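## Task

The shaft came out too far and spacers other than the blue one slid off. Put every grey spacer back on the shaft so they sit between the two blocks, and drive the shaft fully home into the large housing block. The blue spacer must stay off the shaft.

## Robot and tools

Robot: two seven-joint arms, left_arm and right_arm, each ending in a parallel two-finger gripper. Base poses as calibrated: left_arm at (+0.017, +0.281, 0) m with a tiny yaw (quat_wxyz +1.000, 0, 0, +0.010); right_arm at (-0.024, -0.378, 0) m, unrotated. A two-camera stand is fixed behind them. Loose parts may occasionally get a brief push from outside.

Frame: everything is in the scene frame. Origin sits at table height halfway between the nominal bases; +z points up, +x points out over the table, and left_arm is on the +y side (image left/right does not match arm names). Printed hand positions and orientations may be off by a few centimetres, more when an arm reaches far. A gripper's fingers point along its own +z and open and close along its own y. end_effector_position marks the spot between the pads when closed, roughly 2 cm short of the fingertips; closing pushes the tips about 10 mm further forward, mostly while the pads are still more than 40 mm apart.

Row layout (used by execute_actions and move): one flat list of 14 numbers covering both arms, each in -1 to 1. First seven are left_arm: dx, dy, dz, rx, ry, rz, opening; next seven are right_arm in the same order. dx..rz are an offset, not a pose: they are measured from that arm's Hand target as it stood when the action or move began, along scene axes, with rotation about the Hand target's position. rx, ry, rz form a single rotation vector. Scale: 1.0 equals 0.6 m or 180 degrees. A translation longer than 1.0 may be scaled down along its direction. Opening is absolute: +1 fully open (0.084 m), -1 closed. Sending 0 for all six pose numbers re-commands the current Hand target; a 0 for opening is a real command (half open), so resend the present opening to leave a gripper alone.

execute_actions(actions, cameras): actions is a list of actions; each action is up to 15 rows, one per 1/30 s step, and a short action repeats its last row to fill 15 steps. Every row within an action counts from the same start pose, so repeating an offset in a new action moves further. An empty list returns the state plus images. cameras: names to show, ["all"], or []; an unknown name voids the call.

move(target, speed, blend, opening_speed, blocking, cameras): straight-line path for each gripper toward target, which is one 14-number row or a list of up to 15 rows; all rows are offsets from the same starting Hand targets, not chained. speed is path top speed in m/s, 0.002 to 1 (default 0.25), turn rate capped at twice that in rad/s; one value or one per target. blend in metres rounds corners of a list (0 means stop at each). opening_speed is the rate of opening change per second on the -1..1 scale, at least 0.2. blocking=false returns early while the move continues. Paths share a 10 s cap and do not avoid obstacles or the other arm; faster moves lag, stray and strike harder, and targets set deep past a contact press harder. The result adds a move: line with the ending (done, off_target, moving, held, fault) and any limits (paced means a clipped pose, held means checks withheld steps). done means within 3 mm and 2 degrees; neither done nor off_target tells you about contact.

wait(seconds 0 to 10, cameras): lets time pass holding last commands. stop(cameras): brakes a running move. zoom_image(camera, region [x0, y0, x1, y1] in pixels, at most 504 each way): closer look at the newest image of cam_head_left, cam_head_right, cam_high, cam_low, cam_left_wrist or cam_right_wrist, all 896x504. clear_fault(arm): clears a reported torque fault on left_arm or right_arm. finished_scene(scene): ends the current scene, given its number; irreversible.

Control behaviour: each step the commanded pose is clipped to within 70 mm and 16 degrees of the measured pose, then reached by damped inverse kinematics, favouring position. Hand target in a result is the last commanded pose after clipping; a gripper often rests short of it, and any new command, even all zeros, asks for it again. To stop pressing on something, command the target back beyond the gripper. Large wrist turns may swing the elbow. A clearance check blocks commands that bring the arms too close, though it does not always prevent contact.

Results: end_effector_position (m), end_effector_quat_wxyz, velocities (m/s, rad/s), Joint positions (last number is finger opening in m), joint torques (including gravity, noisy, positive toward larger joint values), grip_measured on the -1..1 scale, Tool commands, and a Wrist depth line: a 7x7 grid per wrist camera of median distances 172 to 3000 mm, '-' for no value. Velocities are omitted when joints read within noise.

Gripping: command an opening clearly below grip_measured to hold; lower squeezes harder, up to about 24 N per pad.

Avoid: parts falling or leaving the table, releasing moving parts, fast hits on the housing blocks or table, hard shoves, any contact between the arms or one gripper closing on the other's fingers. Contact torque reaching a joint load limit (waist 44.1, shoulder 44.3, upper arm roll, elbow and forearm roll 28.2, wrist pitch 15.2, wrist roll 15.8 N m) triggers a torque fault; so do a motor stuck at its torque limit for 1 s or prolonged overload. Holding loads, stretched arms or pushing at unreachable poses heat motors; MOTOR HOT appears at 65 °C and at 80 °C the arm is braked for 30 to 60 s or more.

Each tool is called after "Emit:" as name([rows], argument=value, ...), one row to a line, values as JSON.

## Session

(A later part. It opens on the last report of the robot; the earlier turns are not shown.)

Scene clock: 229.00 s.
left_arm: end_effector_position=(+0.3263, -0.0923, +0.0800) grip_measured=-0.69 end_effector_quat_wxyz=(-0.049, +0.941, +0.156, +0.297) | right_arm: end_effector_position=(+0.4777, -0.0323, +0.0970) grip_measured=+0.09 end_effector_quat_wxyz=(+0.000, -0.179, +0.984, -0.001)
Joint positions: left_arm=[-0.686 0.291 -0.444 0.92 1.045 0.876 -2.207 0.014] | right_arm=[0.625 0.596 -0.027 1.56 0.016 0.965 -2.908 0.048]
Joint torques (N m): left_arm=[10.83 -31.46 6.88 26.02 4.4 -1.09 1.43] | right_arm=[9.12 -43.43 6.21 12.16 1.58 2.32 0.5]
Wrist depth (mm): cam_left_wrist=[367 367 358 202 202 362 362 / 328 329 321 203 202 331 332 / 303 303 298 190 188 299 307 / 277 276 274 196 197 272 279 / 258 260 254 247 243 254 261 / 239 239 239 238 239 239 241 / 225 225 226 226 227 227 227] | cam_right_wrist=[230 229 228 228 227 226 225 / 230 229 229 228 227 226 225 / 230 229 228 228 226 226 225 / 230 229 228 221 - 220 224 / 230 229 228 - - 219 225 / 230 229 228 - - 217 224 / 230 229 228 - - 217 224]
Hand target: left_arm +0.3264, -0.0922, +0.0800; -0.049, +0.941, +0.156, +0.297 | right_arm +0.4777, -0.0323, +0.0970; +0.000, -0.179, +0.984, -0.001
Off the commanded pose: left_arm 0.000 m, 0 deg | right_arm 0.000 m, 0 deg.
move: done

Emit:
execute_actions(actions=[])

Scene clock: 229.80 s.
left_arm: end_effector_position=(+0.3264, -0.0922, +0.0800) grip_measured=-0.69 end_effector_quat_wxyz=(-0.049, +0.941, +0.156, +0.297) | right_arm: end_effector_position=(+0.4777, -0.0323, +0.0970) grip_measured=+0.09 end_effector_quat_wxyz=(+0.000, -0.179, +0.984, -0.001)
Joint positions: left_arm=[-0.686 0.291 -0.444 0.92 1.045 0.876 -2.207 0.014] | right_arm=[0.625 0.596 -0.027 1.56 0.016 0.965 -2.908 0.048]
Joint velocities: within noise
Joint torques (N m): left_arm=[9.51 -34.13 4.65 25.59 4.11 -0.47 1.32] | right_arm=[9.5 -43.58 6.2 11.83 1.56 2.43 0.48]
Wrist depth (mm): cam_left_wrist=[366 368 359 202 201 361 362 / 328 328 320 202 202 332 332 / 302 304 297 190 187 299 308 / 275 277 274 196 196 273 279 / 258 259 254 248 243 254 262 / 239 238 239 238 238 239 241 / 225 226 227 226 227 227 227] | cam_right_wrist=[230 229 228 228 227 226 225 / 230 229 229 228 227 226 225 / 230 229 229 228 226 225 225 / 230 229 228 221 - 220 224 / 230 229 228 - - 219 224 / 230 229 228 - - 217 224 / 230 229 228 - - 217 224]
Hand target: left_arm +0.3264, -0.0922, +0.0800; -0.049, +0.941, +0.156, +0.297 | right_arm +0.4777, -0.0323, +0.0970; +0.000, -0.179, +0.984, -0.001
Tool commands: left_gripper/opening=-0.85 right_gripper/opening=-0.2
Off the commanded pose: left_arm 0.000 m, 0 deg | right_arm 0.000 m, 0 deg.

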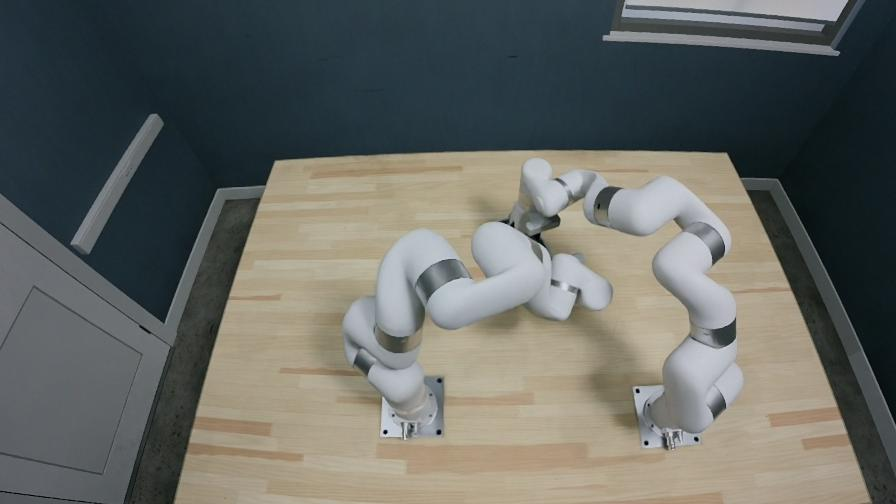

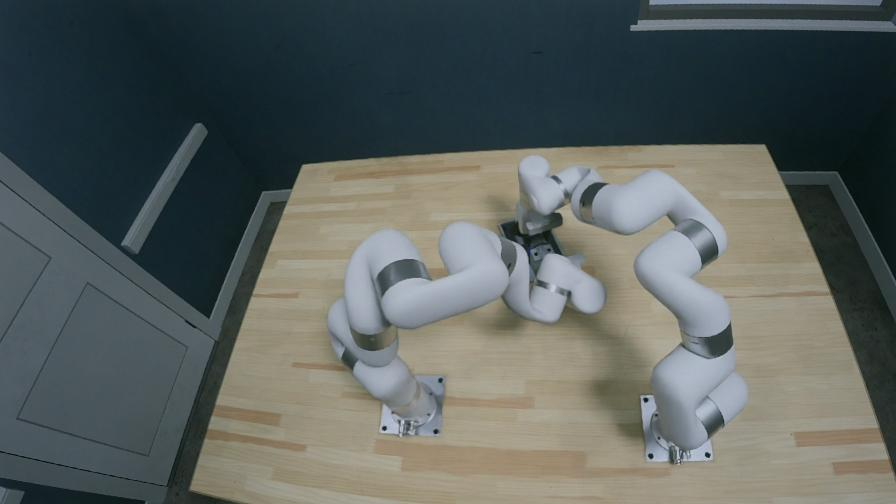

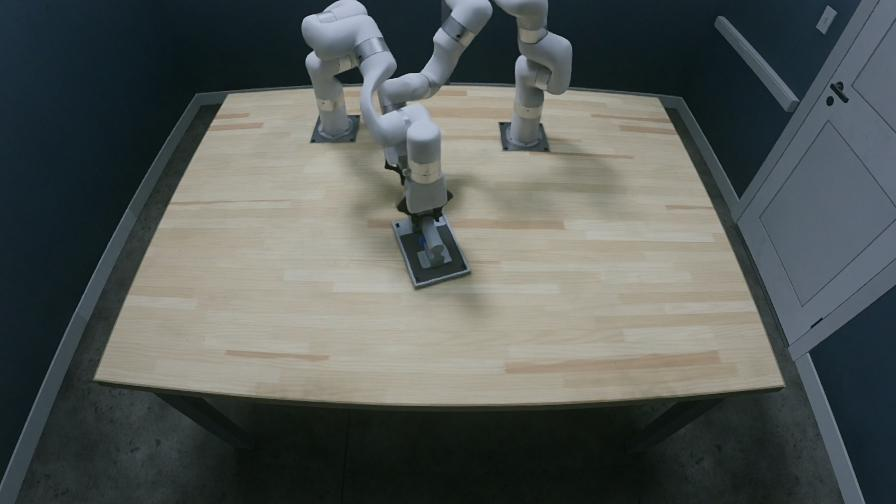

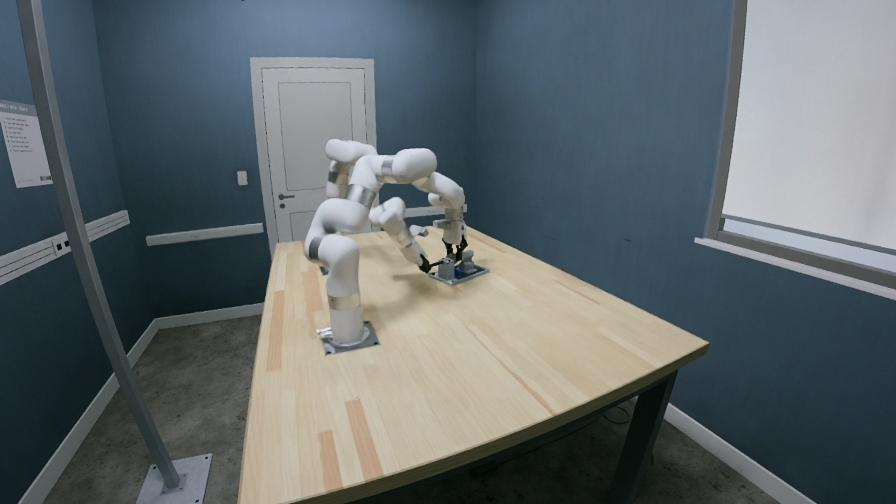

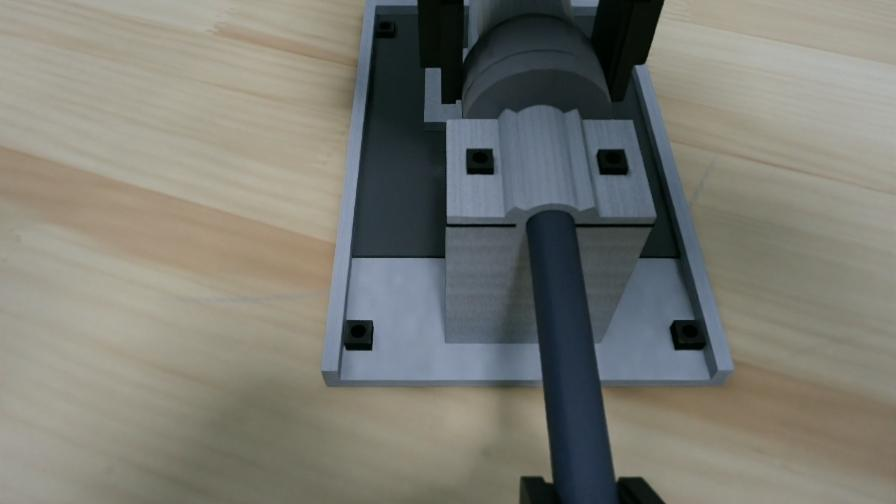

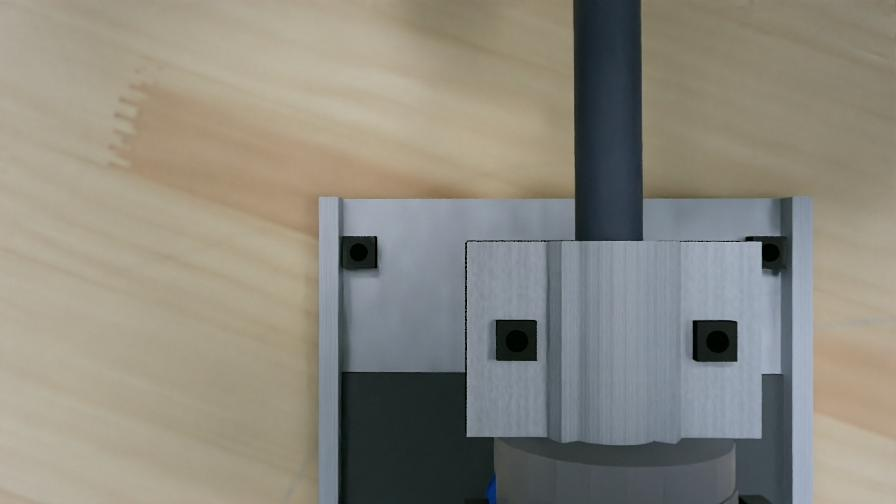

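Emit:
zoom_image(camera="cam_left_wrist", region=[400, 0, 680, 160])

Emit:
zoom_image(camera="cam_right_wrist", region=[440, 380, 800, 504])

Scaled by 1.800 from the camera's 896x504 image, which has a finer 1280x720 frame.

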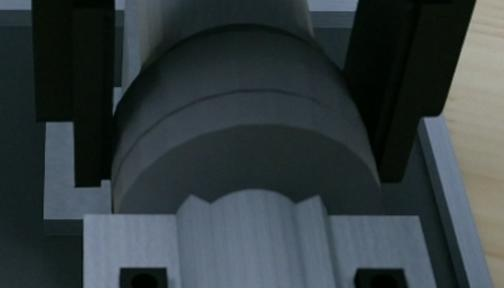

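Scaled by 1.400 from the camera's 896x504 image, which has a finer 1280x720 frame.

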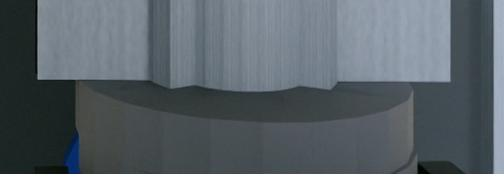

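Emit:
zoom_image(camera="cam_left_wrist", region=[455, 5, 555, 75])

Emit:
zoom_image(camera="cam_left_wrist", region=[530, 5, 630, 75])

Scaled by 5.040 from the camera's 896x504 image, which has a finer 1280x720 frame.

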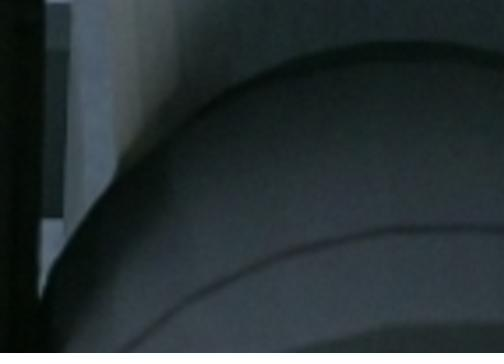

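Scaled by 5.040 from the camera's 896x504 image, which has a finer 1280x720 frame.

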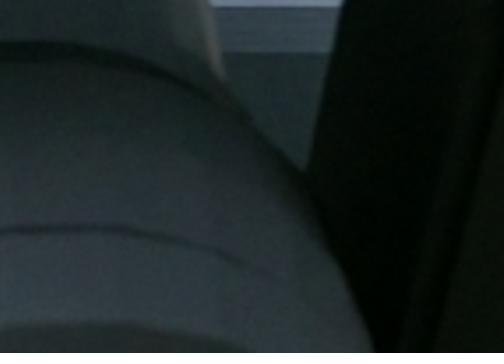

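Emit:
move(target=[-0.00110,-0.00038,0,0,0,0,-0.85,0,0,0.0005,0,0,0,-0.2], speed=0.005)

Emit:
move([
  [0,0,0,0,0,0,-0.85,0,0,0.0007,0,0,0,-0.2],
  [0,0,0,0,0,0,-0.85,0,0,0.0014,0,0,0,-0.2],
], speed=0.004)

Emit:
move(target=[0.00110,0.00038,0,0,0,0,-0.85,0,0,0,0,0,0,-0.2], speed=0.005, cameras=["cam_left_wrist"])

Emit:
zoom_image(camera="cam_left_wrist", region=[455, 5, 555, 75])

Scene clock: 232.03 s.
left_arm: end_effector_position=(+0.3259, -0.0924, +0.0800) grip_measured=-0.69 end_effector_quat_wxyz=(-0.049, +0.941, +0.156, +0.297) | right_arm: end_effector_position=(+0.4777, -0.0323, +0.0973) grip_measured=+0.09 end_effector_quat_wxyz=(+0.000, -0.179, +0.984, -0.001)
Joint positions: left_arm=[-0.686 0.291 -0.445 0.92 1.044 0.877 -2.208 0.014] | right_arm=[0.625 0.595 -0.027 1.56 0.016 0.965 -2.908 0.048]
Joint torques (N m): left_arm=[-0.21 -38.16 -0.37 19.95 1.34 -0.07 -0.4] | right_arm=[8.96 -45.42 6.23 12.73 1.46 2.54 0.45]
Wrist depth (mm): cam_left_wrist=[367 368 358 202 202 362 363 / 328 329 321 202 202 332 332 / 303 304 297 190 188 300 307 / 276 277 273 196 196 273 279 / 258 259 254 248 244 254 262 / 239 239 239 238 239 239 241 / 225 225 226 226 227 227 228] | cam_right_wrist=[231 230 229 228 227 226 225 / 230 229 229 228 227 226 225 / 230 229 229 228 226 226 225 / 230 229 229 222 - 219 225 / 230 229 228 - - 220 225 / 230 229 228 - - 217 224 / 230 229 228 - - 217 225]
Hand target: left_arm +0.3258, -0.0925, +0.0800; -0.049, +0.941, +0.156, +0.297 | right_arm +0.4777, -0.0323, +0.0973; +0.000, -0.179, +0.984, -0.001
Off the commanded pose: left_arm 0.000 m, 0 deg | right_arm 0.000 m, 0 deg.
move: done

Scene clock: 232.90 s.
left_arm: end_effector_position=(+0.3258, -0.0925, +0.0800) grip_measured=-0.69 end_effector_quat_wxyz=(-0.049, +0.941, +0.156, +0.297) | right_arm: end_effector_position=(+0.4777, -0.0323, +0.0981) grip_measured=+0.09 end_effector_quat_wxyz=(+0.000, -0.179, +0.984, -0.001)
Joint positions: left_arm=[-0.687 0.29 -0.445 0.92 1.044 0.877 -2.208 0.014] | right_arm=[0.625 0.594 -0.027 1.561 0.016 0.967 -2.908 0.048]
Joint torques (N m): left_arm=[-1.05 -33.75 -1.26 18.87 1.22 -1.46 -0.44] | right_arm=[9.74 -48.69 6.17 14.34 1.2 2.11 0.5]
Wrist depth (mm): cam_left_wrist=[366 368 359 202 201 362 363 / 329 329 321 202 202 333 332 / 303 304 297 190 188 300 309 / 277 277 274 196 196 273 281 / 259 259 254 248 244 254 262 / 239 239 239 238 239 239 241 / 225 226 226 227 227 228 228] | cam_right_wrist=[231 230 229 229 228 226 226 / 231 230 229 229 228 227 226 / 231 230 229 228 227 226 225 / 231 230 229 222 - 220 225 / 231 230 229 - - 220 225 / 231 230 229 - - 218 225 / 231 230 229 - - 218 225]
Hand target: left_arm +0.3258, -0.0925, +0.0800; -0.049, +0.941, +0.156, +0.297 | right_arm +0.4777, -0.0323, +0.0982; +0.000, -0.179, +0.984, -0.001
Off the commanded pose: left_arm 0.000 m, 0 deg | right_arm 0.000 m, 0 deg.
move: done

Scene clock: 233.60 s.
left_arm: end_effector_position=(+0.3263, -0.0923, +0.0800) grip_measured=-0.69 end_effector_quat_wxyz=(-0.049, +0.941, +0.156, +0.297) | right_arm: end_effector_position=(+0.4778, -0.0323, +0.0982) grip_measured=+0.09 end_effector_quat_wxyz=(+0.000, -0.179, +0.984, -0.001)
Joint positions: left_arm=[-0.686 0.291 -0.444 0.92 1.045 0.876 -2.207 0.014] | right_arm=[0.625 0.594 -0.027 1.561 0.016 0.967 -2.908 0.048]
Joint torques (N m): left_arm=[7.88 -31.89 4.17 23.69 3.9 -1.64 1.34] | right_arm=[10.34 -48.53 6.35 14.77 1.4 1.99 0.51]
Wrist depth (mm): cam_left_wrist=[365 367 358 202 201 361 362 / 328 329 321 202 202 332 333 / 303 304 297 190 187 300 307 / 276 276 274 196 196 273 280 / 259 259 254 248 243 254 262 / 238 239 239 238 239 239 241 / 225 226 226 226 227 227 227] | cam_right_wrist=[231 230 230 229 228 227 226 / 231 230 229 229 228 227 226 / 231 230 229 228 227 226 225 / 231 230 229 222 - 220 226 / 231 230 229 - - 220 226 / 231 230 229 - - 218 225 / 231 230 229 - - 218 225]
Hand target: left_arm +0.3264, -0.0922, +0.0800; -0.049, +0.941, +0.156, +0.297 | right_arm +0.4777, -0.0323, +0.0982; +0.000, -0.179, +0.984, -0.001
Off the commanded pose: left_arm 0.000 m, 0 deg | right_arm 0.000 m, 0 deg.
move: done
Images, in order (width x height): cam_left_wrist 896x504.

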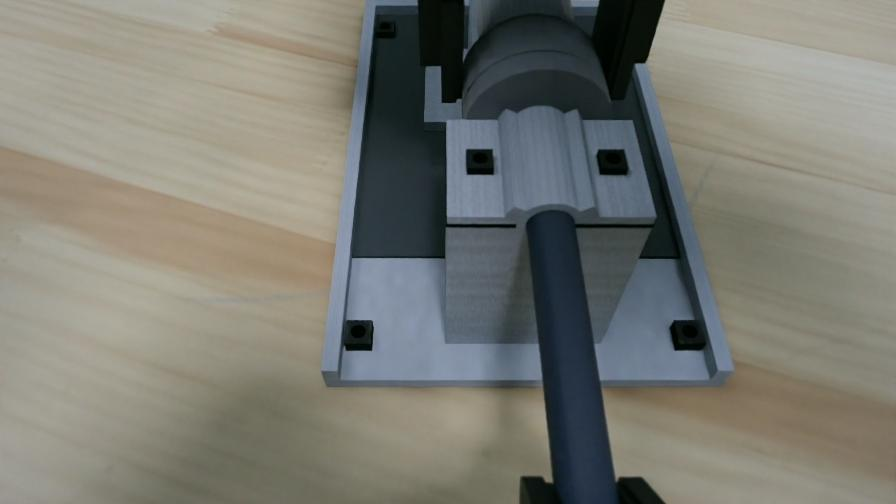

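Scaled by 5.040 from the camera's 896x504 image, which has a finer 1280x720 frame.

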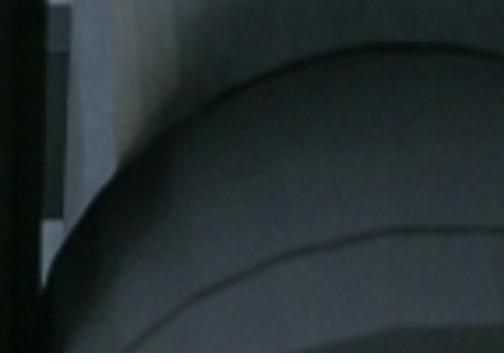

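Emit:
move(target=[-0.00110,-0.00038,0,0,0,0,-0.85,0,0,-0.0040,0,0,0,-0.2], speed=0.005, cameras=["cam_left_wrist"])

Emit:
zoom_image(camera="cam_left_wrist", region=[455, 5, 555, 75])

Scene clock: 235.43 s.
left_arm: end_effector_position=(+0.3259, -0.0924, +0.0801) grip_measured=-0.69 end_effector_quat_wxyz=(-0.049, +0.941, +0.156, +0.297) | right_arm: end_effector_position=(+0.4778, -0.0322, +0.0960) grip_measured=+0.09 end_effector_quat_wxyz=(+0.000, -0.179, +0.984, -0.001)
Joint positions: left_arm=[-0.686 0.29 -0.445 0.92 1.044 0.877 -2.208 0.014] | right_arm=[0.625 0.597 -0.027 1.559 0.016 0.962 -2.908 0.048]
Joint torques (N m): left_arm=[-2.22 -30.8 -2.47 16.36 0.58 -2.62 -0.39] | right_arm=[8.82 -15.58 8.37 5.93 3.49 -2 0.01]
Wrist depth (mm): cam_left_wrist=[367 368 360 202 201 362 364 / 329 330 322 203 202 333 333 / 304 305 298 189 189 301 308 / 277 276 275 195 195 274 280 / 259 260 255 248 244 255 262 / 239 240 240 238 239 239 242 / 226 226 226 227 227 228 228] | cam_right_wrist=[230 229 228 228 227 226 225 / 230 229 228 228 227 225 225 / 230 229 228 227 226 225 225 / 230 229 228 221 - 219 224 / 230 229 228 - - 219 225 / 230 229 228 - - 217 224 / 230 229 228 - - 217 224]
Hand target: left_arm +0.3258, -0.0925, +0.0800; -0.049, +0.941, +0.156, +0.297 | right_arm +0.4777, -0.0323, +0.0958; +0.000, -0.179, +0.984, -0.001
Off the commanded pose: left_arm 0.000 m, 0 deg | right_arm 0.000 m, 0 deg.
move: done
Images, in order (width x height): cam_left_wrist 896x504.

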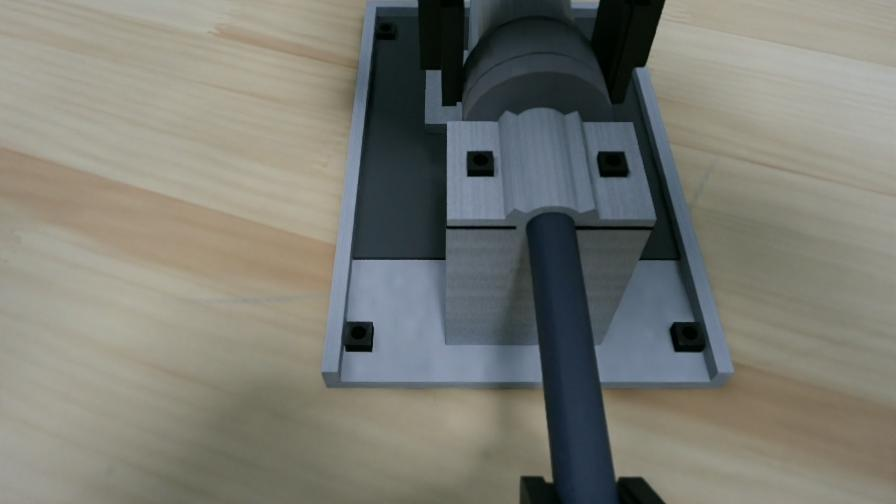

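Scaled by 5.040 from the camera's 896x504 image, which has a finer 1280x720 frame.

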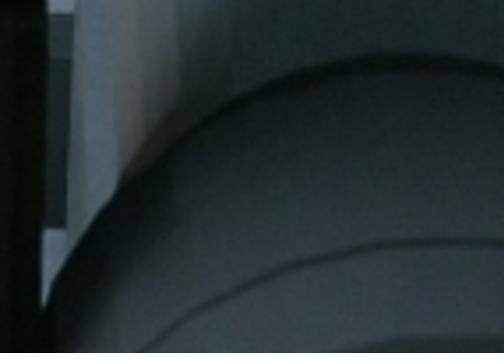

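Emit:
move([
  [0,0,0,0,0,0,-0.85,0,0,0.0013,0,0,0,0.02],
  [0.00110,0.00038,0,0,0,0,-0.85,0,0,0.0013,0,0,0,0.02],
], speed=0.005)

Emit:
move(target=[0.00110,0.00038,0,0,0,0,-0.85,0,0,0.0008,0,0,0,0.02], speed=0.005)

Scene clock: 237.43 s.
left_arm: end_effector_position=(+0.3263, -0.0923, +0.0800) grip_measured=-0.69 end_effector_quat_wxyz=(-0.049, +0.941, +0.156, +0.297) | right_arm: end_effector_position=(+0.4777, -0.0322, +0.0966) grip_measured=+0.09 end_effector_quat_wxyz=(+0.000, -0.179, +0.984, -0.001)
Joint positions: left_arm=[-0.686 0.291 -0.444 0.92 1.045 0.876 -2.207 0.014] | right_arm=[0.625 0.596 -0.027 1.559 0.016 0.964 -2.908 0.048]
Joint torques (N m): left_arm=[5.02 -27.45 1.63 20.81 3.01 -3.5 1.25] | right_arm=[6.58 -30.41 6.77 9.5 2.37 0.24 0.01]
Wrist depth (mm): cam_left_wrist=[367 367 358 202 201 360 364 / 328 330 321 202 202 331 333 / 304 305 298 189 188 300 309 / 276 277 274 195 195 273 280 / 259 259 254 247 244 254 263 / 239 239 239 238 239 239 241 / 225 226 226 227 227 227 227] | cam_right_wrist=[230 229 229 228 227 226 225 / 230 229 228 228 227 226 225 / 230 229 228 228 226 226 225 / 230 229 228 222 - 220 225 / 230 229 228 - - 219 224 / 230 229 228 - - 217 224 / 230 229 228 - - 217 224]
Hand target: left_arm +0.3264, -0.0922, +0.0800; -0.049, +0.941, +0.156, +0.297 | right_arm +0.4777, -0.0323, +0.0966; +0.000, -0.179, +0.984, -0.001
Off the commanded pose: left_arm 0.000 m, 0 deg | right_arm 0.000 m, 0 deg.
move: done

Scene clock: 238.13 s.
left_arm: end_effector_position=(+0.3271, -0.0920, +0.0799) grip_measured=-0.69 end_effector_quat_wxyz=(-0.049, +0.941, +0.156, +0.297) | right_arm: end_effector_position=(+0.4777, -0.0323, +0.0970) grip_measured=+0.09 end_effector_quat_wxyz=(+0.000, -0.179, +0.984, -0.001)
Joint positions: left_arm=[-0.685 0.291 -0.443 0.921 1.045 0.875 -2.206 0.014] | right_arm=[0.625 0.596 -0.027 1.56 0.016 0.965 -2.908 0.048]
Joint torques (N m): left_arm=[8.62 -30.12 5.23 24.05 3.86 -1.34 1.33] | right_arm=[6.98 -34.78 6.39 10.65 1.91 0.84 0.16]
Wrist depth (mm): cam_left_wrist=[367 368 358 201 201 361 363 / 328 328 320 202 201 332 333 / 303 304 298 188 187 300 307 / 276 277 274 195 195 273 280 / 259 259 254 248 244 254 261 / 239 239 239 238 239 239 241 / 225 226 226 227 227 227 228] | cam_right_wrist=[231 229 229 228 227 226 225 / 230 230 229 228 227 226 225 / 230 230 228 228 227 226 225 / 230 229 228 222 - 220 225 / 230 229 229 - - 220 225 / 230 229 228 - - 217 224 / 230 229 228 - - 218 224]
Hand target: left_arm +0.3271, -0.0920, +0.0800; -0.049, +0.941, +0.156, +0.297 | right_arm +0.4777, -0.0323, +0.0970; +0.000, -0.179, +0.984, -0.001
Off the commanded pose: left_arm 0.000 m, 0 deg | right_arm 0.000 m, 0 deg.
move: done

Emit:
move([
  [0.00110,0.00038,0,0,0,0,-0.85,0.00016,-0.00047,0,0,0,0,0.02],
  [0.00110,0.00038,0,0,0,0,-0.85,-0.00016,0.00047,0,0,0,0,0.02],
  [0.00110,0.00038,0,0,0,0,-0.85,0,0,0,0,0,0,0.02],
], speed=0.003)

Emit:
move([
  [0.00110,0.00038,0,0,0,0,-0.85,0.00032,-0.00094,0,0,0,0,0.02],
  [0.00110,0.00038,0,0,0,0,-0.85,-0.00032,0.00094,0,0,0,0,0.02],
  [0.00110,0.00038,0,0,0,0,-0.85,0,0,0,0,0,0,0.02],
], speed=0.003, cameras=["cam_left_wrist"])

Emit:
zoom_image(camera="cam_left_wrist", region=[400, 0, 680, 160])

Scene clock: 239.47 s.
left_arm: end_effector_position=(+0.3278, -0.0918, +0.0800) grip_measured=-0.69 end_effector_quat_wxyz=(-0.049, +0.941, +0.156, +0.297) | right_arm: end_effector_position=(+0.4777, -0.0322, +0.0971) grip_measured=+0.09 end_effector_quat_wxyz=(+0.000, -0.179, +0.984, -0.001)
Joint positions: left_arm=[-0.684 0.291 -0.442 0.921 1.046 0.874 -2.205 0.014] | right_arm=[0.625 0.596 -0.027 1.56 0.016 0.965 -2.908 0.048]
Joint torques (N m): left_arm=[1.75 -28.68 -2.32 16.17 2.16 -3.14 1.28] | right_arm=[9.28 -31.31 7.27 9.76 1.39 0.18 -0.06]
Wrist depth (mm): cam_left_wrist=[368 368 359 199 201 363 363 / 328 328 321 203 199 332 333 / 304 304 298 188 189 300 308 / 276 277 274 192 184 273 281 / 259 259 255 244 244 255 262 / 239 239 239 239 239 239 242 / 226 226 226 226 228 228 228] | cam_right_wrist=[231 230 229 228 227 226 225 / 231 230 229 228 227 226 225 / 230 230 229 228 227 226 225 / 230 230 228 222 - 220 225 / 230 229 229 - - 220 225 / 230 229 229 - - 218 225 / 230 229 228 - - 217 225]
Hand target: left_arm +0.3278, -0.0918, +0.0800; -0.049, +0.941, +0.156, +0.297 | right_arm +0.4777, -0.0323, +0.0970; +0.000, -0.179, +0.984, -0.001
Off the commanded pose: left_arm 0.000 m, 0 deg | right_arm 0.000 m, 0 deg.
move: done

Scene clock: 240.83 s.
left_arm: end_effector_position=(+0.3284, -0.0916, +0.0800) grip_measured=-0.69 end_effector_quat_wxyz=(-0.049, +0.941, +0.156, +0.297) | right_arm: end_effector_position=(+0.4777, -0.0322, +0.0970) grip_measured=+0.09 end_effector_quat_wxyz=(+0.000, -0.179, +0.984, -0.001)
Joint positions: left_arm=[-0.683 0.291 -0.442 0.921 1.047 0.873 -2.204 0.014] | right_arm=[0.625 0.596 -0.027 1.56 0.016 0.965 -2.908 0.048]
Joint torques (N m): left_arm=[-3.56 -31.28 -3.78 16.53 0.91 -1.83 1.17] | right_arm=[5.67 -35.07 9.19 8.82 3.29 -0.3 -0.67]
Wrist depth (mm): cam_left_wrist=[368 368 359 201 201 361 364 / 328 330 321 202 198 333 333 / 303 304 298 188 189 300 308 / 277 277 274 191 183 273 279 / 259 259 255 243 244 255 263 / 239 239 239 238 239 239 241 / 226 226 226 227 227 228 228] | cam_right_wrist=[231 230 229 228 227 226 225 / 230 230 229 228 227 226 225 / 230 230 229 228 226 226 225 / 230 229 229 222 - 220 225 / 230 229 229 - - 220 225 / 230 229 228 - - 218 225 / 230 229 228 - - 218 224]
Hand target: left_arm +0.3284, -0.0916, +0.0800; -0.049, +0.941, +0.156, +0.297 | right_arm +0.4777, -0.0323, +0.0970; +0.000, -0.179, +0.984, -0.001
Off the commanded pose: left_arm 0.000 m, 0 deg | right_arm 0.000 m, 0 deg.
move: done
Images, in order (width x height): cam_left_wrist 896x504.

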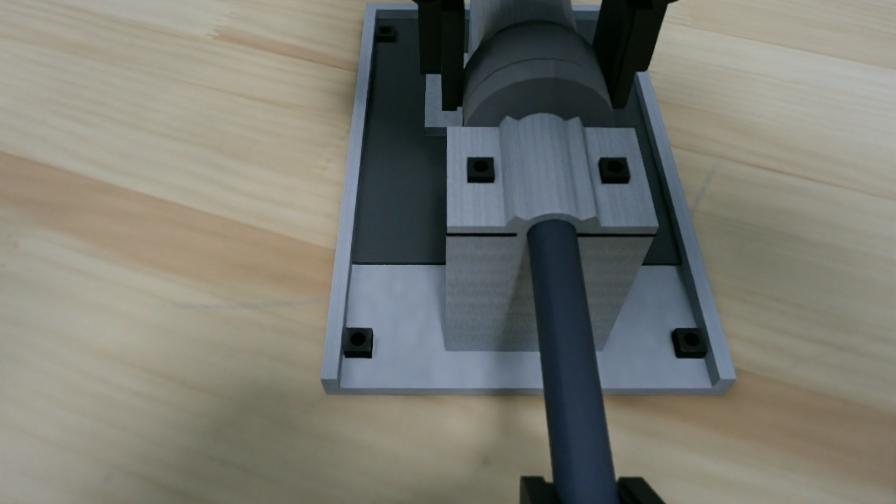

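Scaled by 1.800 from the camera's 896x504 image, which has a finer 1280x720 frame.

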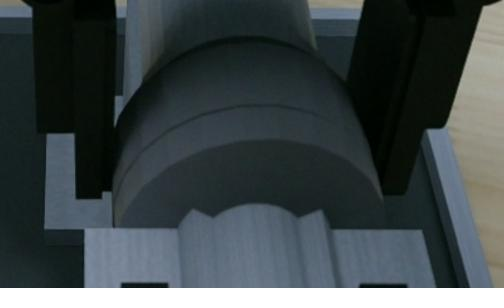

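Emit:
move(target=[0.0032,0.00108,0,0,0,0,-0.85,0,0,0,0,0,0,0.02], speed=0.008)

Scene clock: 242.43 s.
left_arm: end_effector_position=(+0.3304, -0.0909, +0.0800) grip_measured=-0.69 end_effector_quat_wxyz=(-0.049, +0.941, +0.156, +0.297) | right_arm: end_effector_position=(+0.4778, -0.0322, +0.0971) grip_measured=+0.09 end_effector_quat_wxyz=(+0.000, -0.179, +0.984, -0.001)
Joint positions: left_arm=[-0.68 0.292 -0.44 0.922 1.048 0.871 -2.201 0.014] | right_arm=[0.625 0.596 -0.027 1.56 0.016 0.965 -2.908 0.048]
Joint torques (N m): left_arm=[6.34 -31.03 2.96 22.78 3.02 -1.19 1.31] | right_arm=[5.41 -32.43 6.31 9.11 2.92 -0.47 -0.28]
Wrist depth (mm): cam_left_wrist=[367 367 358 200 201 360 363 / 327 329 320 202 198 332 333 / 303 304 297 187 188 299 308 / 276 277 274 189 181 273 279 / 259 260 254 243 243 254 261 / 238 239 237 235 236 237 241 / 225 226 226 226 227 227 228] | cam_right_wrist=[231 230 229 228 227 226 225 / 231 230 229 228 227 226 225 / 230 229 229 228 227 226 225 / 230 229 229 222 - 219 225 / 230 229 229 - - 220 225 / 230 229 229 - - 218 225 / 230 229 228 - - 217 225]
Hand target: left_arm +0.3303, -0.0909, +0.0800; -0.049, +0.941, +0.156, +0.297 | right_arm +0.4777, -0.0323, +0.0970; +0.000, -0.179, +0.984, -0.001
Off the commanded pose: left_arm 0.000 m, 0 deg | right_arm 0.000 m, 0 deg.
move: done

Emit:
move([
  [0.0008,0.00027,0,0,0,0,-0.85,0.00016,-0.00047,0,0,0,0,0.02],
  [0.0012,0.0004,0,0,0,0,-0.85,-0.00016,0.00047,0,0,0,0,0.02],
  [0.0016,0.00054,0,0,0,0,-0.85,0,0,0,0,0,0,0.02],
], speed=0.003, cameras=["cam_left_wrist"])

Emit:
zoom_image(camera="cam_left_wrist", region=[400, 0, 680, 160])

Scene clock: 243.87 s.
left_arm: end_effector_position=(+0.3312, -0.0906, +0.0800) grip_measured=-0.69 end_effector_quat_wxyz=(-0.049, +0.941, +0.156, +0.297) | right_arm: end_effector_position=(+0.4778, -0.0322, +0.0971) grip_measured=+0.09 end_effector_quat_wxyz=(+0.000, -0.179, +0.984, -0.001)
Joint positions: left_arm=[-0.679 0.292 -0.439 0.922 1.049 0.869 -2.2 0.014] | right_arm=[0.625 0.596 -0.027 1.56 0.016 0.965 -2.908 0.048]
Joint torques (N m): left_arm=[6.27 -29.85 2.55 22.38 3.27 -2.19 1.31] | right_arm=[9.21 -30.56 7.36 9.55 1.5 0.18 0.03]
Wrist depth (mm): cam_left_wrist=[368 368 359 198 201 361 363 / 328 330 322 202 198 331 333 / 303 304 298 188 188 300 307 / 276 277 274 186 179 273 279 / 258 259 254 243 240 254 261 / 238 239 237 235 236 236 241 / 225 225 226 226 227 227 228] | cam_right_wrist=[231 230 229 228 227 226 225 / 230 230 229 228 227 226 225 / 230 229 229 228 227 226 225 / 230 229 229 222 - 220 225 / 230 229 229 - - 220 225 / 230 229 228 - - 218 225 / 230 229 228 - - 218 225]
Hand target: left_arm +0.3313, -0.0906, +0.0800; -0.049, +0.941, +0.156, +0.297 | right_arm +0.4777, -0.0323, +0.0970; +0.000, -0.179, +0.984, -0.001
Off the commanded pose: left_arm 0.000 m, 0 deg | right_arm 0.000 m, 0 deg.
move: done
Images, in order (width x height): cam_left_wrist 896x504.

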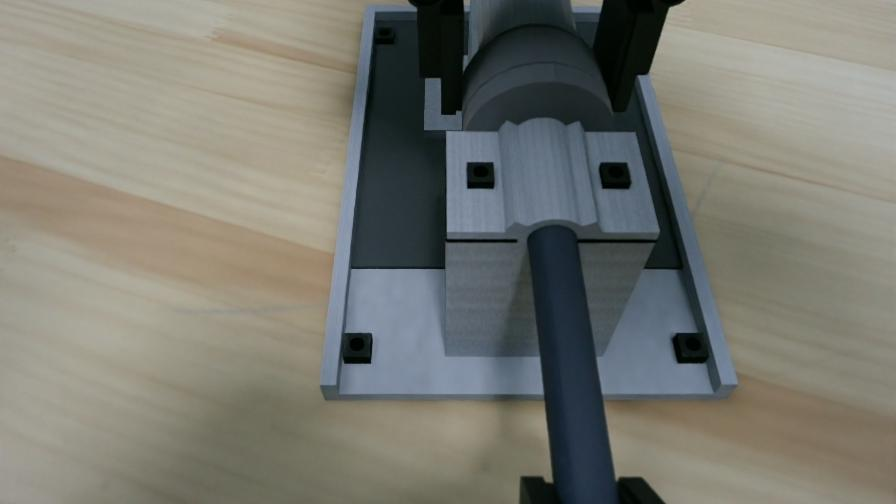

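Scaled by 1.800 from the camera's 896x504 image, which has a finer 1280x720 frame.

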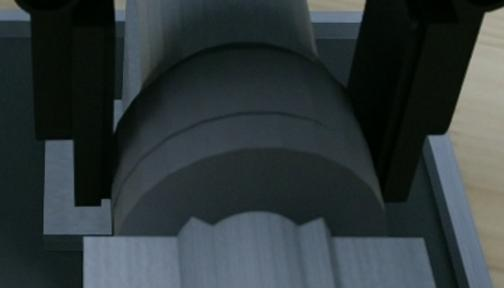

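Emit:
move([
  [0,0,0,0,0,0,0.0,0,0,0,0,0,0,0.02],
  [-0.0082,-0.0028,0.0667,0,0,0,0.0,0,0,0,0,0,0,0.02],
  [-0.1098,-0.0373,0.1,0,0,0,0.0,0,0,0,0,0,0,0.02],
], speed=0.12, blend=[0,0.02,0], cameras=["cam_left_wrist"])

Emit:
zoom_image(camera="cam_left_wrist", region=[440, 400, 640, 504])

Scene clock: 246.10 s.
left_arm: end_effector_position=(+0.2655, -0.1129, +0.1400) grip_measured=-0.01 end_effector_quat_wxyz=(-0.049, +0.941, +0.156, +0.297) | right_arm: end_effector_position=(+0.4778, -0.0323, +0.0970) grip_measured=+0.09 end_effector_quat_wxyz=(+0.000, -0.179, +0.984, -0.001)
Joint positions: left_arm=[-0.749 0.146 -0.546 0.93 0.84 1.019 -2.137 0.044] | right_arm=[0.625 0.596 -0.027 1.56 0.016 0.965 -2.908 0.048]
Joint torques (N m): left_arm=[-2.66 -29.03 -2.19 17.72 -0.22 -0.43 -0.79] | right_arm=[6.1 -34.32 7.16 8.97 2.37 -0.54 -0.45]
Wrist depth (mm): cam_left_wrist=[465 467 455 288 324 460 472 / 416 417 418 288 399 422 422 / 386 385 377 280 280 389 382 / 350 351 352 320 339 354 355 / 328 329 323 322 324 324 332 / 302 303 304 304 305 305 306 / 286 286 286 282 282 289 288] | cam_right_wrist=[230 230 229 228 227 226 225 / 230 230 229 228 227 226 225 / 230 229 229 228 226 226 225 / 230 230 229 222 - 220 225 / 230 229 228 - - 220 225 / 230 229 229 - - 218 224 / 230 229 228 - - 218 225]
Hand target: left_arm +0.2654, -0.1130, +0.1400; -0.049, +0.941, +0.156, +0.297 | right_arm +0.4777, -0.0323, +0.0970; +0.000, -0.179, +0.984, -0.001
Off the commanded pose: left_arm 0.000 m, 0 deg | right_arm 0.000 m, 0 deg.
move: done
Images, in order (width x height): cam_left_wrist 896x504.

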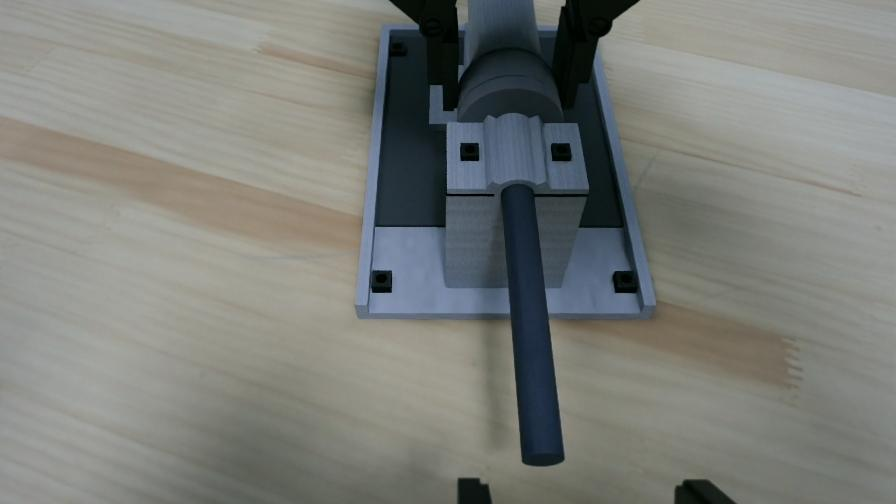

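Scaled by 2.520 from the camera's 896x504 image, which has a finer 1280x720 frame.

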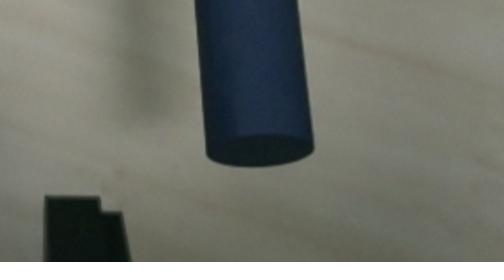

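Emit:
move([
  [0.1016,0.0345,-0.0333,0,0,0,0.0,0,0,0,0,0,0,0.02],
  [0.0933,0.0317,-0.1,0,0,0,0.0,0,0,0,0,0,0,0.02],
  [0.0933,0.0317,-0.1,0,0,0,-0.85,0,0,0,0,0,0,0.02],
  [0.0996,0.0339,-0.1,0,0,0,-0.85,0,0,0,0,0,0,0.02],
], speed=[0.12,0.08,0.05,0.008], blend=[0.01,0,0,0], cameras=["cam_left_wrist"])

Emit:
zoom_image(camera="cam_left_wrist", region=[400, 0, 680, 160])

Scene clock: 249.23 s.
left_arm: end_effector_position=(+0.3252, -0.0926, +0.0800) grip_measured=-0.69 end_effector_quat_wxyz=(-0.049, +0.941, +0.156, +0.297) | right_arm: end_effector_position=(+0.4778, -0.0322, +0.0971) grip_measured=+0.09 end_effector_quat_wxyz=(+0.000, -0.179, +0.984, -0.001)
Joint positions: left_arm=[-0.687 0.29 -0.445 0.92 1.044 0.877 -2.209 0.014] | right_arm=[0.625 0.596 -0.027 1.56 0.016 0.965 -2.908 0.048]
Joint torques (N m): left_arm=[5.2 -29.83 1.44 19.8 2.65 -1.52 0.96] | right_arm=[6.2 -32.18 7.26 9.37 2.57 -0.36 -0.28]
Wrist depth (mm): cam_left_wrist=[368 368 359 203 203 362 363 / 328 329 321 203 203 331 333 / 303 304 297 191 188 300 308 / 276 276 274 197 197 273 281 / 258 259 255 248 244 254 262 / 239 240 239 238 239 239 241 / 225 226 226 226 227 227 227] | cam_right_wrist=[231 230 229 228 227 226 225 / 231 230 229 228 227 226 225 / 231 229 229 228 226 226 225 / 230 229 229 222 - 220 225 / 230 229 228 - - 220 225 / 230 229 229 - - 218 225 / 230 230 228 - - 217 225]
Hand target: left_arm +0.3252, -0.0926, +0.0800; -0.049, +0.941, +0.156, +0.297 | right_arm +0.4777, -0.0323, +0.0970; +0.000, -0.179, +0.984, -0.001
Off the commanded pose: left_arm 0.000 m, 0 deg | right_arm 0.000 m, 0 deg.
move: done
Images, in order (width x height): cam_left_wrist 896x504.

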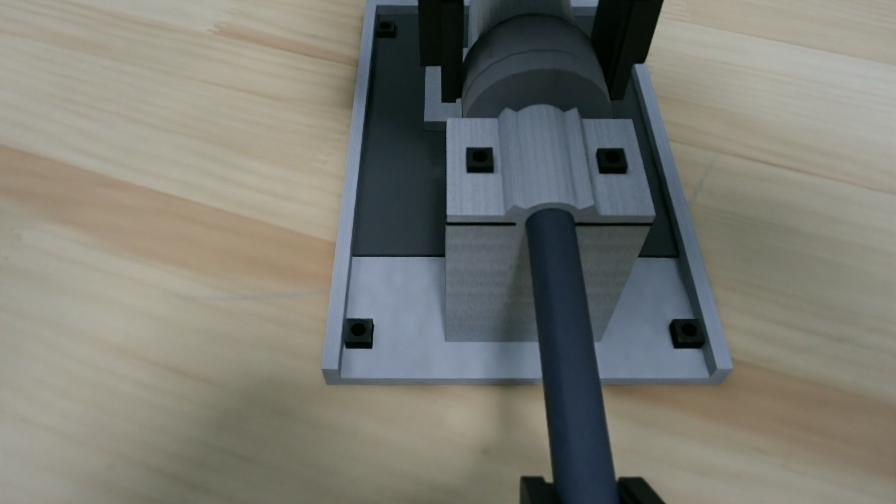

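Scaled by 1.800 from the camera's 896x504 image, which has a finer 1280x720 frame.

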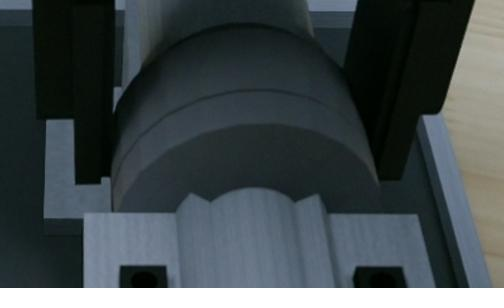

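Emit:
move(target=[0.0055,0.0019,0,0,0,0,-0.85,0,0,0,0,0,0,0.02], speed=0.008)

Scene clock: 250.13 s.
left_arm: end_effector_position=(+0.3284, -0.0915, +0.0800) grip_measured=-0.69 end_effector_quat_wxyz=(-0.049, +0.941, +0.156, +0.297) | right_arm: end_effector_position=(+0.4778, -0.0322, +0.0971) grip_measured=+0.09 end_effector_quat_wxyz=(+0.000, -0.179, +0.984, -0.001)
Joint positions: left_arm=[-0.683 0.291 -0.442 0.921 1.047 0.873 -2.204 0.014] | right_arm=[0.625 0.596 -0.027 1.56 0.016 0.965 -2.908 0.048]
Joint torques (N m): left_arm=[5.56 -29.85 1.98 21.19 2.78 -1.43 1.34] | right_arm=[6.4 -30.91 7.44 9.67 2.65 -0.18 -0.25]
Wrist depth (mm): cam_left_wrist=[367 367 359 199 201 362 364 / 328 329 321 202 199 332 333 / 304 304 298 188 188 300 308 / 276 276 274 192 184 273 280 / 258 259 254 243 244 254 262 / 238 239 239 238 239 239 242 / 226 226 226 226 227 227 228] | cam_right_wrist=[231 230 229 228 227 226 225 / 230 230 229 228 227 226 225 / 230 230 228 228 226 226 225 / 230 230 229 222 - 220 225 / 231 229 229 - - 220 225 / 230 229 228 - - 218 225 / 230 229 228 - - 218 225]
Hand target: left_arm +0.3285, -0.0915, +0.0800; -0.049, +0.941, +0.156, +0.297 | right_arm +0.4777, -0.0323, +0.0970; +0.000, -0.179, +0.984, -0.001
Off the commanded pose: left_arm 0.000 m, 0 deg | right_arm 0.000 m, 0 deg.
move: done

Emit:
move([
  [0,0,0,0,0,0,-0.85,0,0,0,0,0,0,0.4],
  [0,0,0,0,0,0,-0.85,0,0,0.2,0,0,0,0.4],
], speed=0.15, cameras=["cam_left_wrist","cam_right_wrist"])

Emit:
zoom_image(camera="cam_left_wrist", region=[400, 0, 680, 160])

Scene clock: 252.13 s.
left_arm: end_effector_position=(+0.3285, -0.0915, +0.0800) grip_measured=-0.69 end_effector_quat_wxyz=(-0.049, +0.941, +0.156, +0.297) | right_arm: end_effector_position=(+0.4777, -0.0322, +0.2171) grip_measured=+0.39 end_effector_quat_wxyz=(+0.000, -0.179, +0.984, -0.001)
Joint positions: left_arm=[-0.682 0.291 -0.442 0.921 1.047 0.873 -2.204 0.014] | right_arm=[0.625 0.488 -0.029 1.743 0.012 1.255 -2.906 0.061]
Joint torques (N m): left_arm=[-4.99 -28.75 -4.71 15.31 0.47 -4.12 -0.08] | right_arm=[-2.79 -30.72 -2.02 15.04 0.06 -0.99 0.72]
Wrist depth (mm): cam_left_wrist=[368 367 360 218 218 372 364 / 329 330 328 203 199 332 334 / 304 305 298 188 188 300 308 / 277 278 274 190 182 274 280 / 259 260 254 243 244 255 262 / 239 240 238 238 238 239 242 / 226 226 226 227 227 228 228] | cam_right_wrist=[351 350 349 347 260 344 344 / 351 350 349 348 345 345 343 / 351 350 349 348 345 344 343 / 351 350 348 341 262 344 342 / 351 350 348 340 258 344 343 / 350 349 348 339 248 343 343 / 350 349 348 339 254 343 342]
Hand target: left_arm +0.3285, -0.0915, +0.0800; -0.049, +0.941, +0.156, +0.297 | right_arm +0.4777, -0.0323, +0.2170; +0.000, -0.179, +0.984, -0.001
Off the commanded pose: left_arm 0.000 m, 0 deg | right_arm 0.000 m, 0 deg.
move: done
Images, in order (width x height): cam_left_wrist 896x504, cam_right_wrist 896x504.

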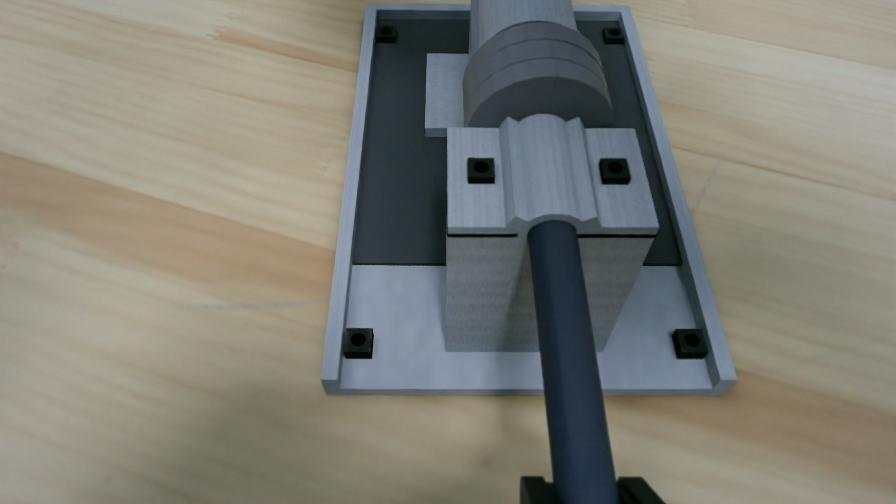

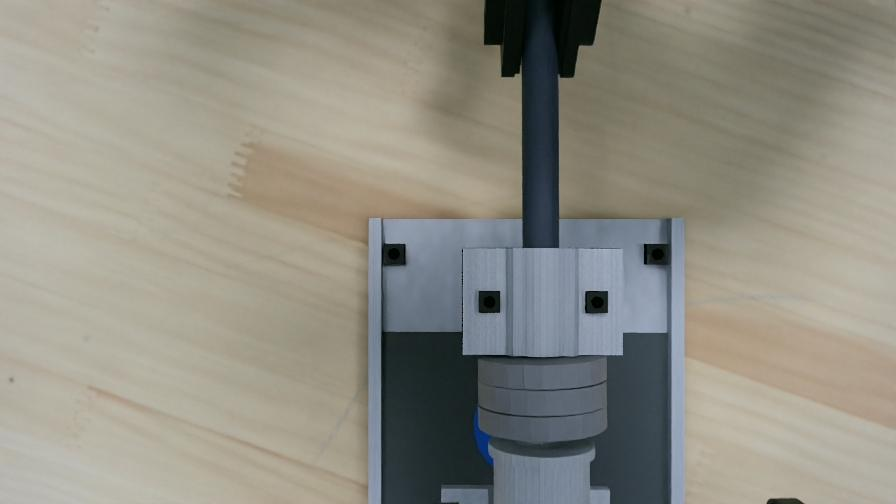

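Scaled by 1.800 from the camera's 896x504 image, which has a finer 1280x720 frame.

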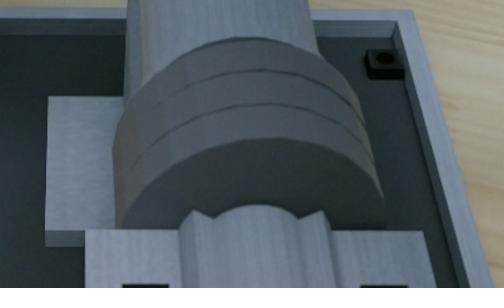

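Emit:
move(target=[0.0095,0.00324,0,0,0,0,-0.9,0,0,0,0,0,0,0.4], speed=0.015, cameras=["cam_right_wrist"])

Emit:
zoom_image(camera="cam_right_wrist", region=[430, 340, 650, 504])

Scene clock: 253.10 s.
left_arm: end_effector_position=(+0.3341, -0.0896, +0.0800) grip_measured=-0.69 end_effector_quat_wxyz=(-0.049, +0.941, +0.156, +0.297) | right_arm: end_effector_position=(+0.4778, -0.0323, +0.2170) grip_measured=+0.39 end_effector_quat_wxyz=(+0.000, -0.179, +0.984, -0.001)
Joint positions: left_arm=[-0.675 0.293 -0.436 0.923 1.052 0.866 -2.196 0.014] | right_arm=[0.625 0.488 -0.029 1.743 0.012 1.256 -2.906 0.061]
Joint torques (N m): left_arm=[0.9 -28.7 -2.39 19.92 2 -3.79 1.23] | right_arm=[-2.63 -30.32 -1.72 14.8 0.57 -0.89 0.54]
Wrist depth (mm): cam_left_wrist=[367 368 359 229 218 373 363 / 328 329 322 205 199 333 334 / 304 305 298 188 188 300 307 / 276 277 274 180 179 273 280 / 259 259 255 243 231 254 262 / 239 239 235 235 236 236 241 / 225 225 226 226 227 227 228] | cam_right_wrist=[351 350 349 347 257 345 343 / 351 350 349 347 346 345 343 / 351 350 348 347 345 344 343 / 351 350 348 341 262 344 343 / 350 349 348 339 259 344 343 / 351 349 348 339 251 343 343 / 350 349 348 338 252 343 343]
Hand target: left_arm +0.3342, -0.0895, +0.0800; -0.049, +0.941, +0.156, +0.297 | right_arm +0.4777, -0.0323, +0.2170; +0.000, -0.179, +0.984, -0.001
Off the commanded pose: left_arm 0.000 m, 0 deg | right_arm 0.000 m, 0 deg.
move: done
Images, in order (width x height): cam_right_wrist 896x504.

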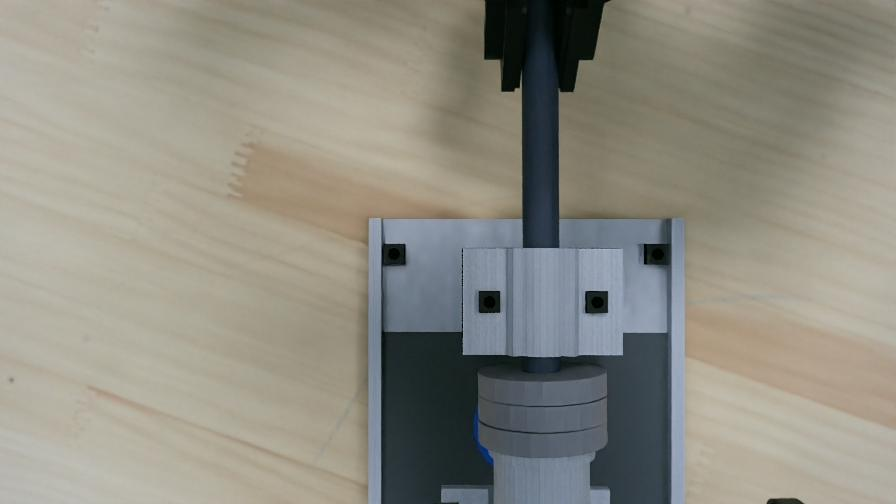

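Scaled by 2.291 from the camera's 896x504 image, which has a finer 1280x720 frame.

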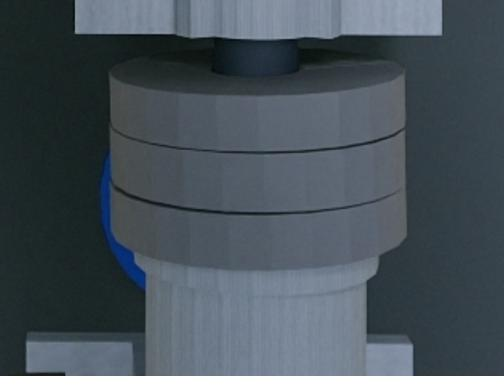

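Emit:
move(target=[0.0079,0.0027,0,0,0,0,-0.9,0,0,0,0,0,0,0.4], speed=0.012, cameras=["cam_right_wrist"])

Emit:
zoom_image(camera="cam_right_wrist", region=[430, 340, 650, 504])

Scene clock: 254.03 s.
left_arm: end_effector_position=(+0.3387, -0.0880, +0.0799) grip_measured=-0.69 end_effector_quat_wxyz=(-0.049, +0.941, +0.156, +0.297) | right_arm: end_effector_position=(+0.4778, -0.0323, +0.2170) grip_measured=+0.39 end_effector_quat_wxyz=(+0.000, -0.179, +0.984, -0.001)
Joint positions: left_arm=[-0.668 0.294 -0.43 0.925 1.057 0.86 -2.189 0.014] | right_arm=[0.625 0.488 -0.029 1.743 0.012 1.256 -2.906 0.061]
Joint torques (N m): left_arm=[10.89 -33.85 7.18 28.19 4.82 -1.14 1.45] | right_arm=[-2.33 -30.71 -1.45 14.78 0.45 -0.96 0.23]
Wrist depth (mm): cam_left_wrist=[365 366 359 220 217 371 362 / 328 329 320 203 203 331 332 / 303 304 297 191 187 299 307 / 276 276 273 178 175 273 279 / 258 259 254 224 211 250 261 / 239 238 233 233 234 234 241 / 225 225 226 226 226 227 227] | cam_right_wrist=[351 350 349 348 254 345 343 / 351 350 348 347 345 345 343 / 351 350 348 347 346 344 343 / 351 350 348 341 262 344 343 / 350 349 348 339 258 344 342 / 350 349 348 339 250 344 342 / 350 349 348 339 250 343 342]
Hand target: left_arm +0.3389, -0.0879, +0.0800; -0.049, +0.941, +0.156, +0.297 | right_arm +0.4777, -0.0323, +0.2170; +0.000, -0.179, +0.984, -0.001
Off the commanded pose: left_arm 0.000 m, 0 deg | right_arm 0.000 m, 0 deg.
move: done
Images, in order (width x height): cam_right_wrist 896x504.

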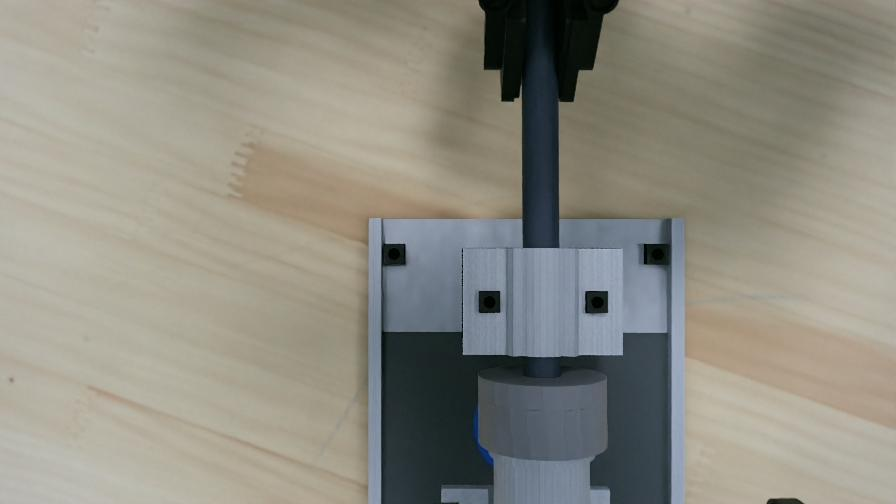

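Scaled by 2.291 from the camera's 896x504 image, which has a finer 1280x720 frame.

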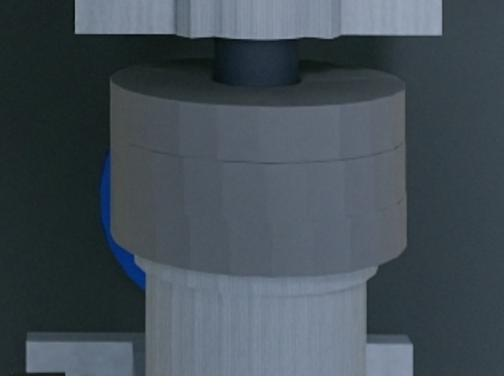

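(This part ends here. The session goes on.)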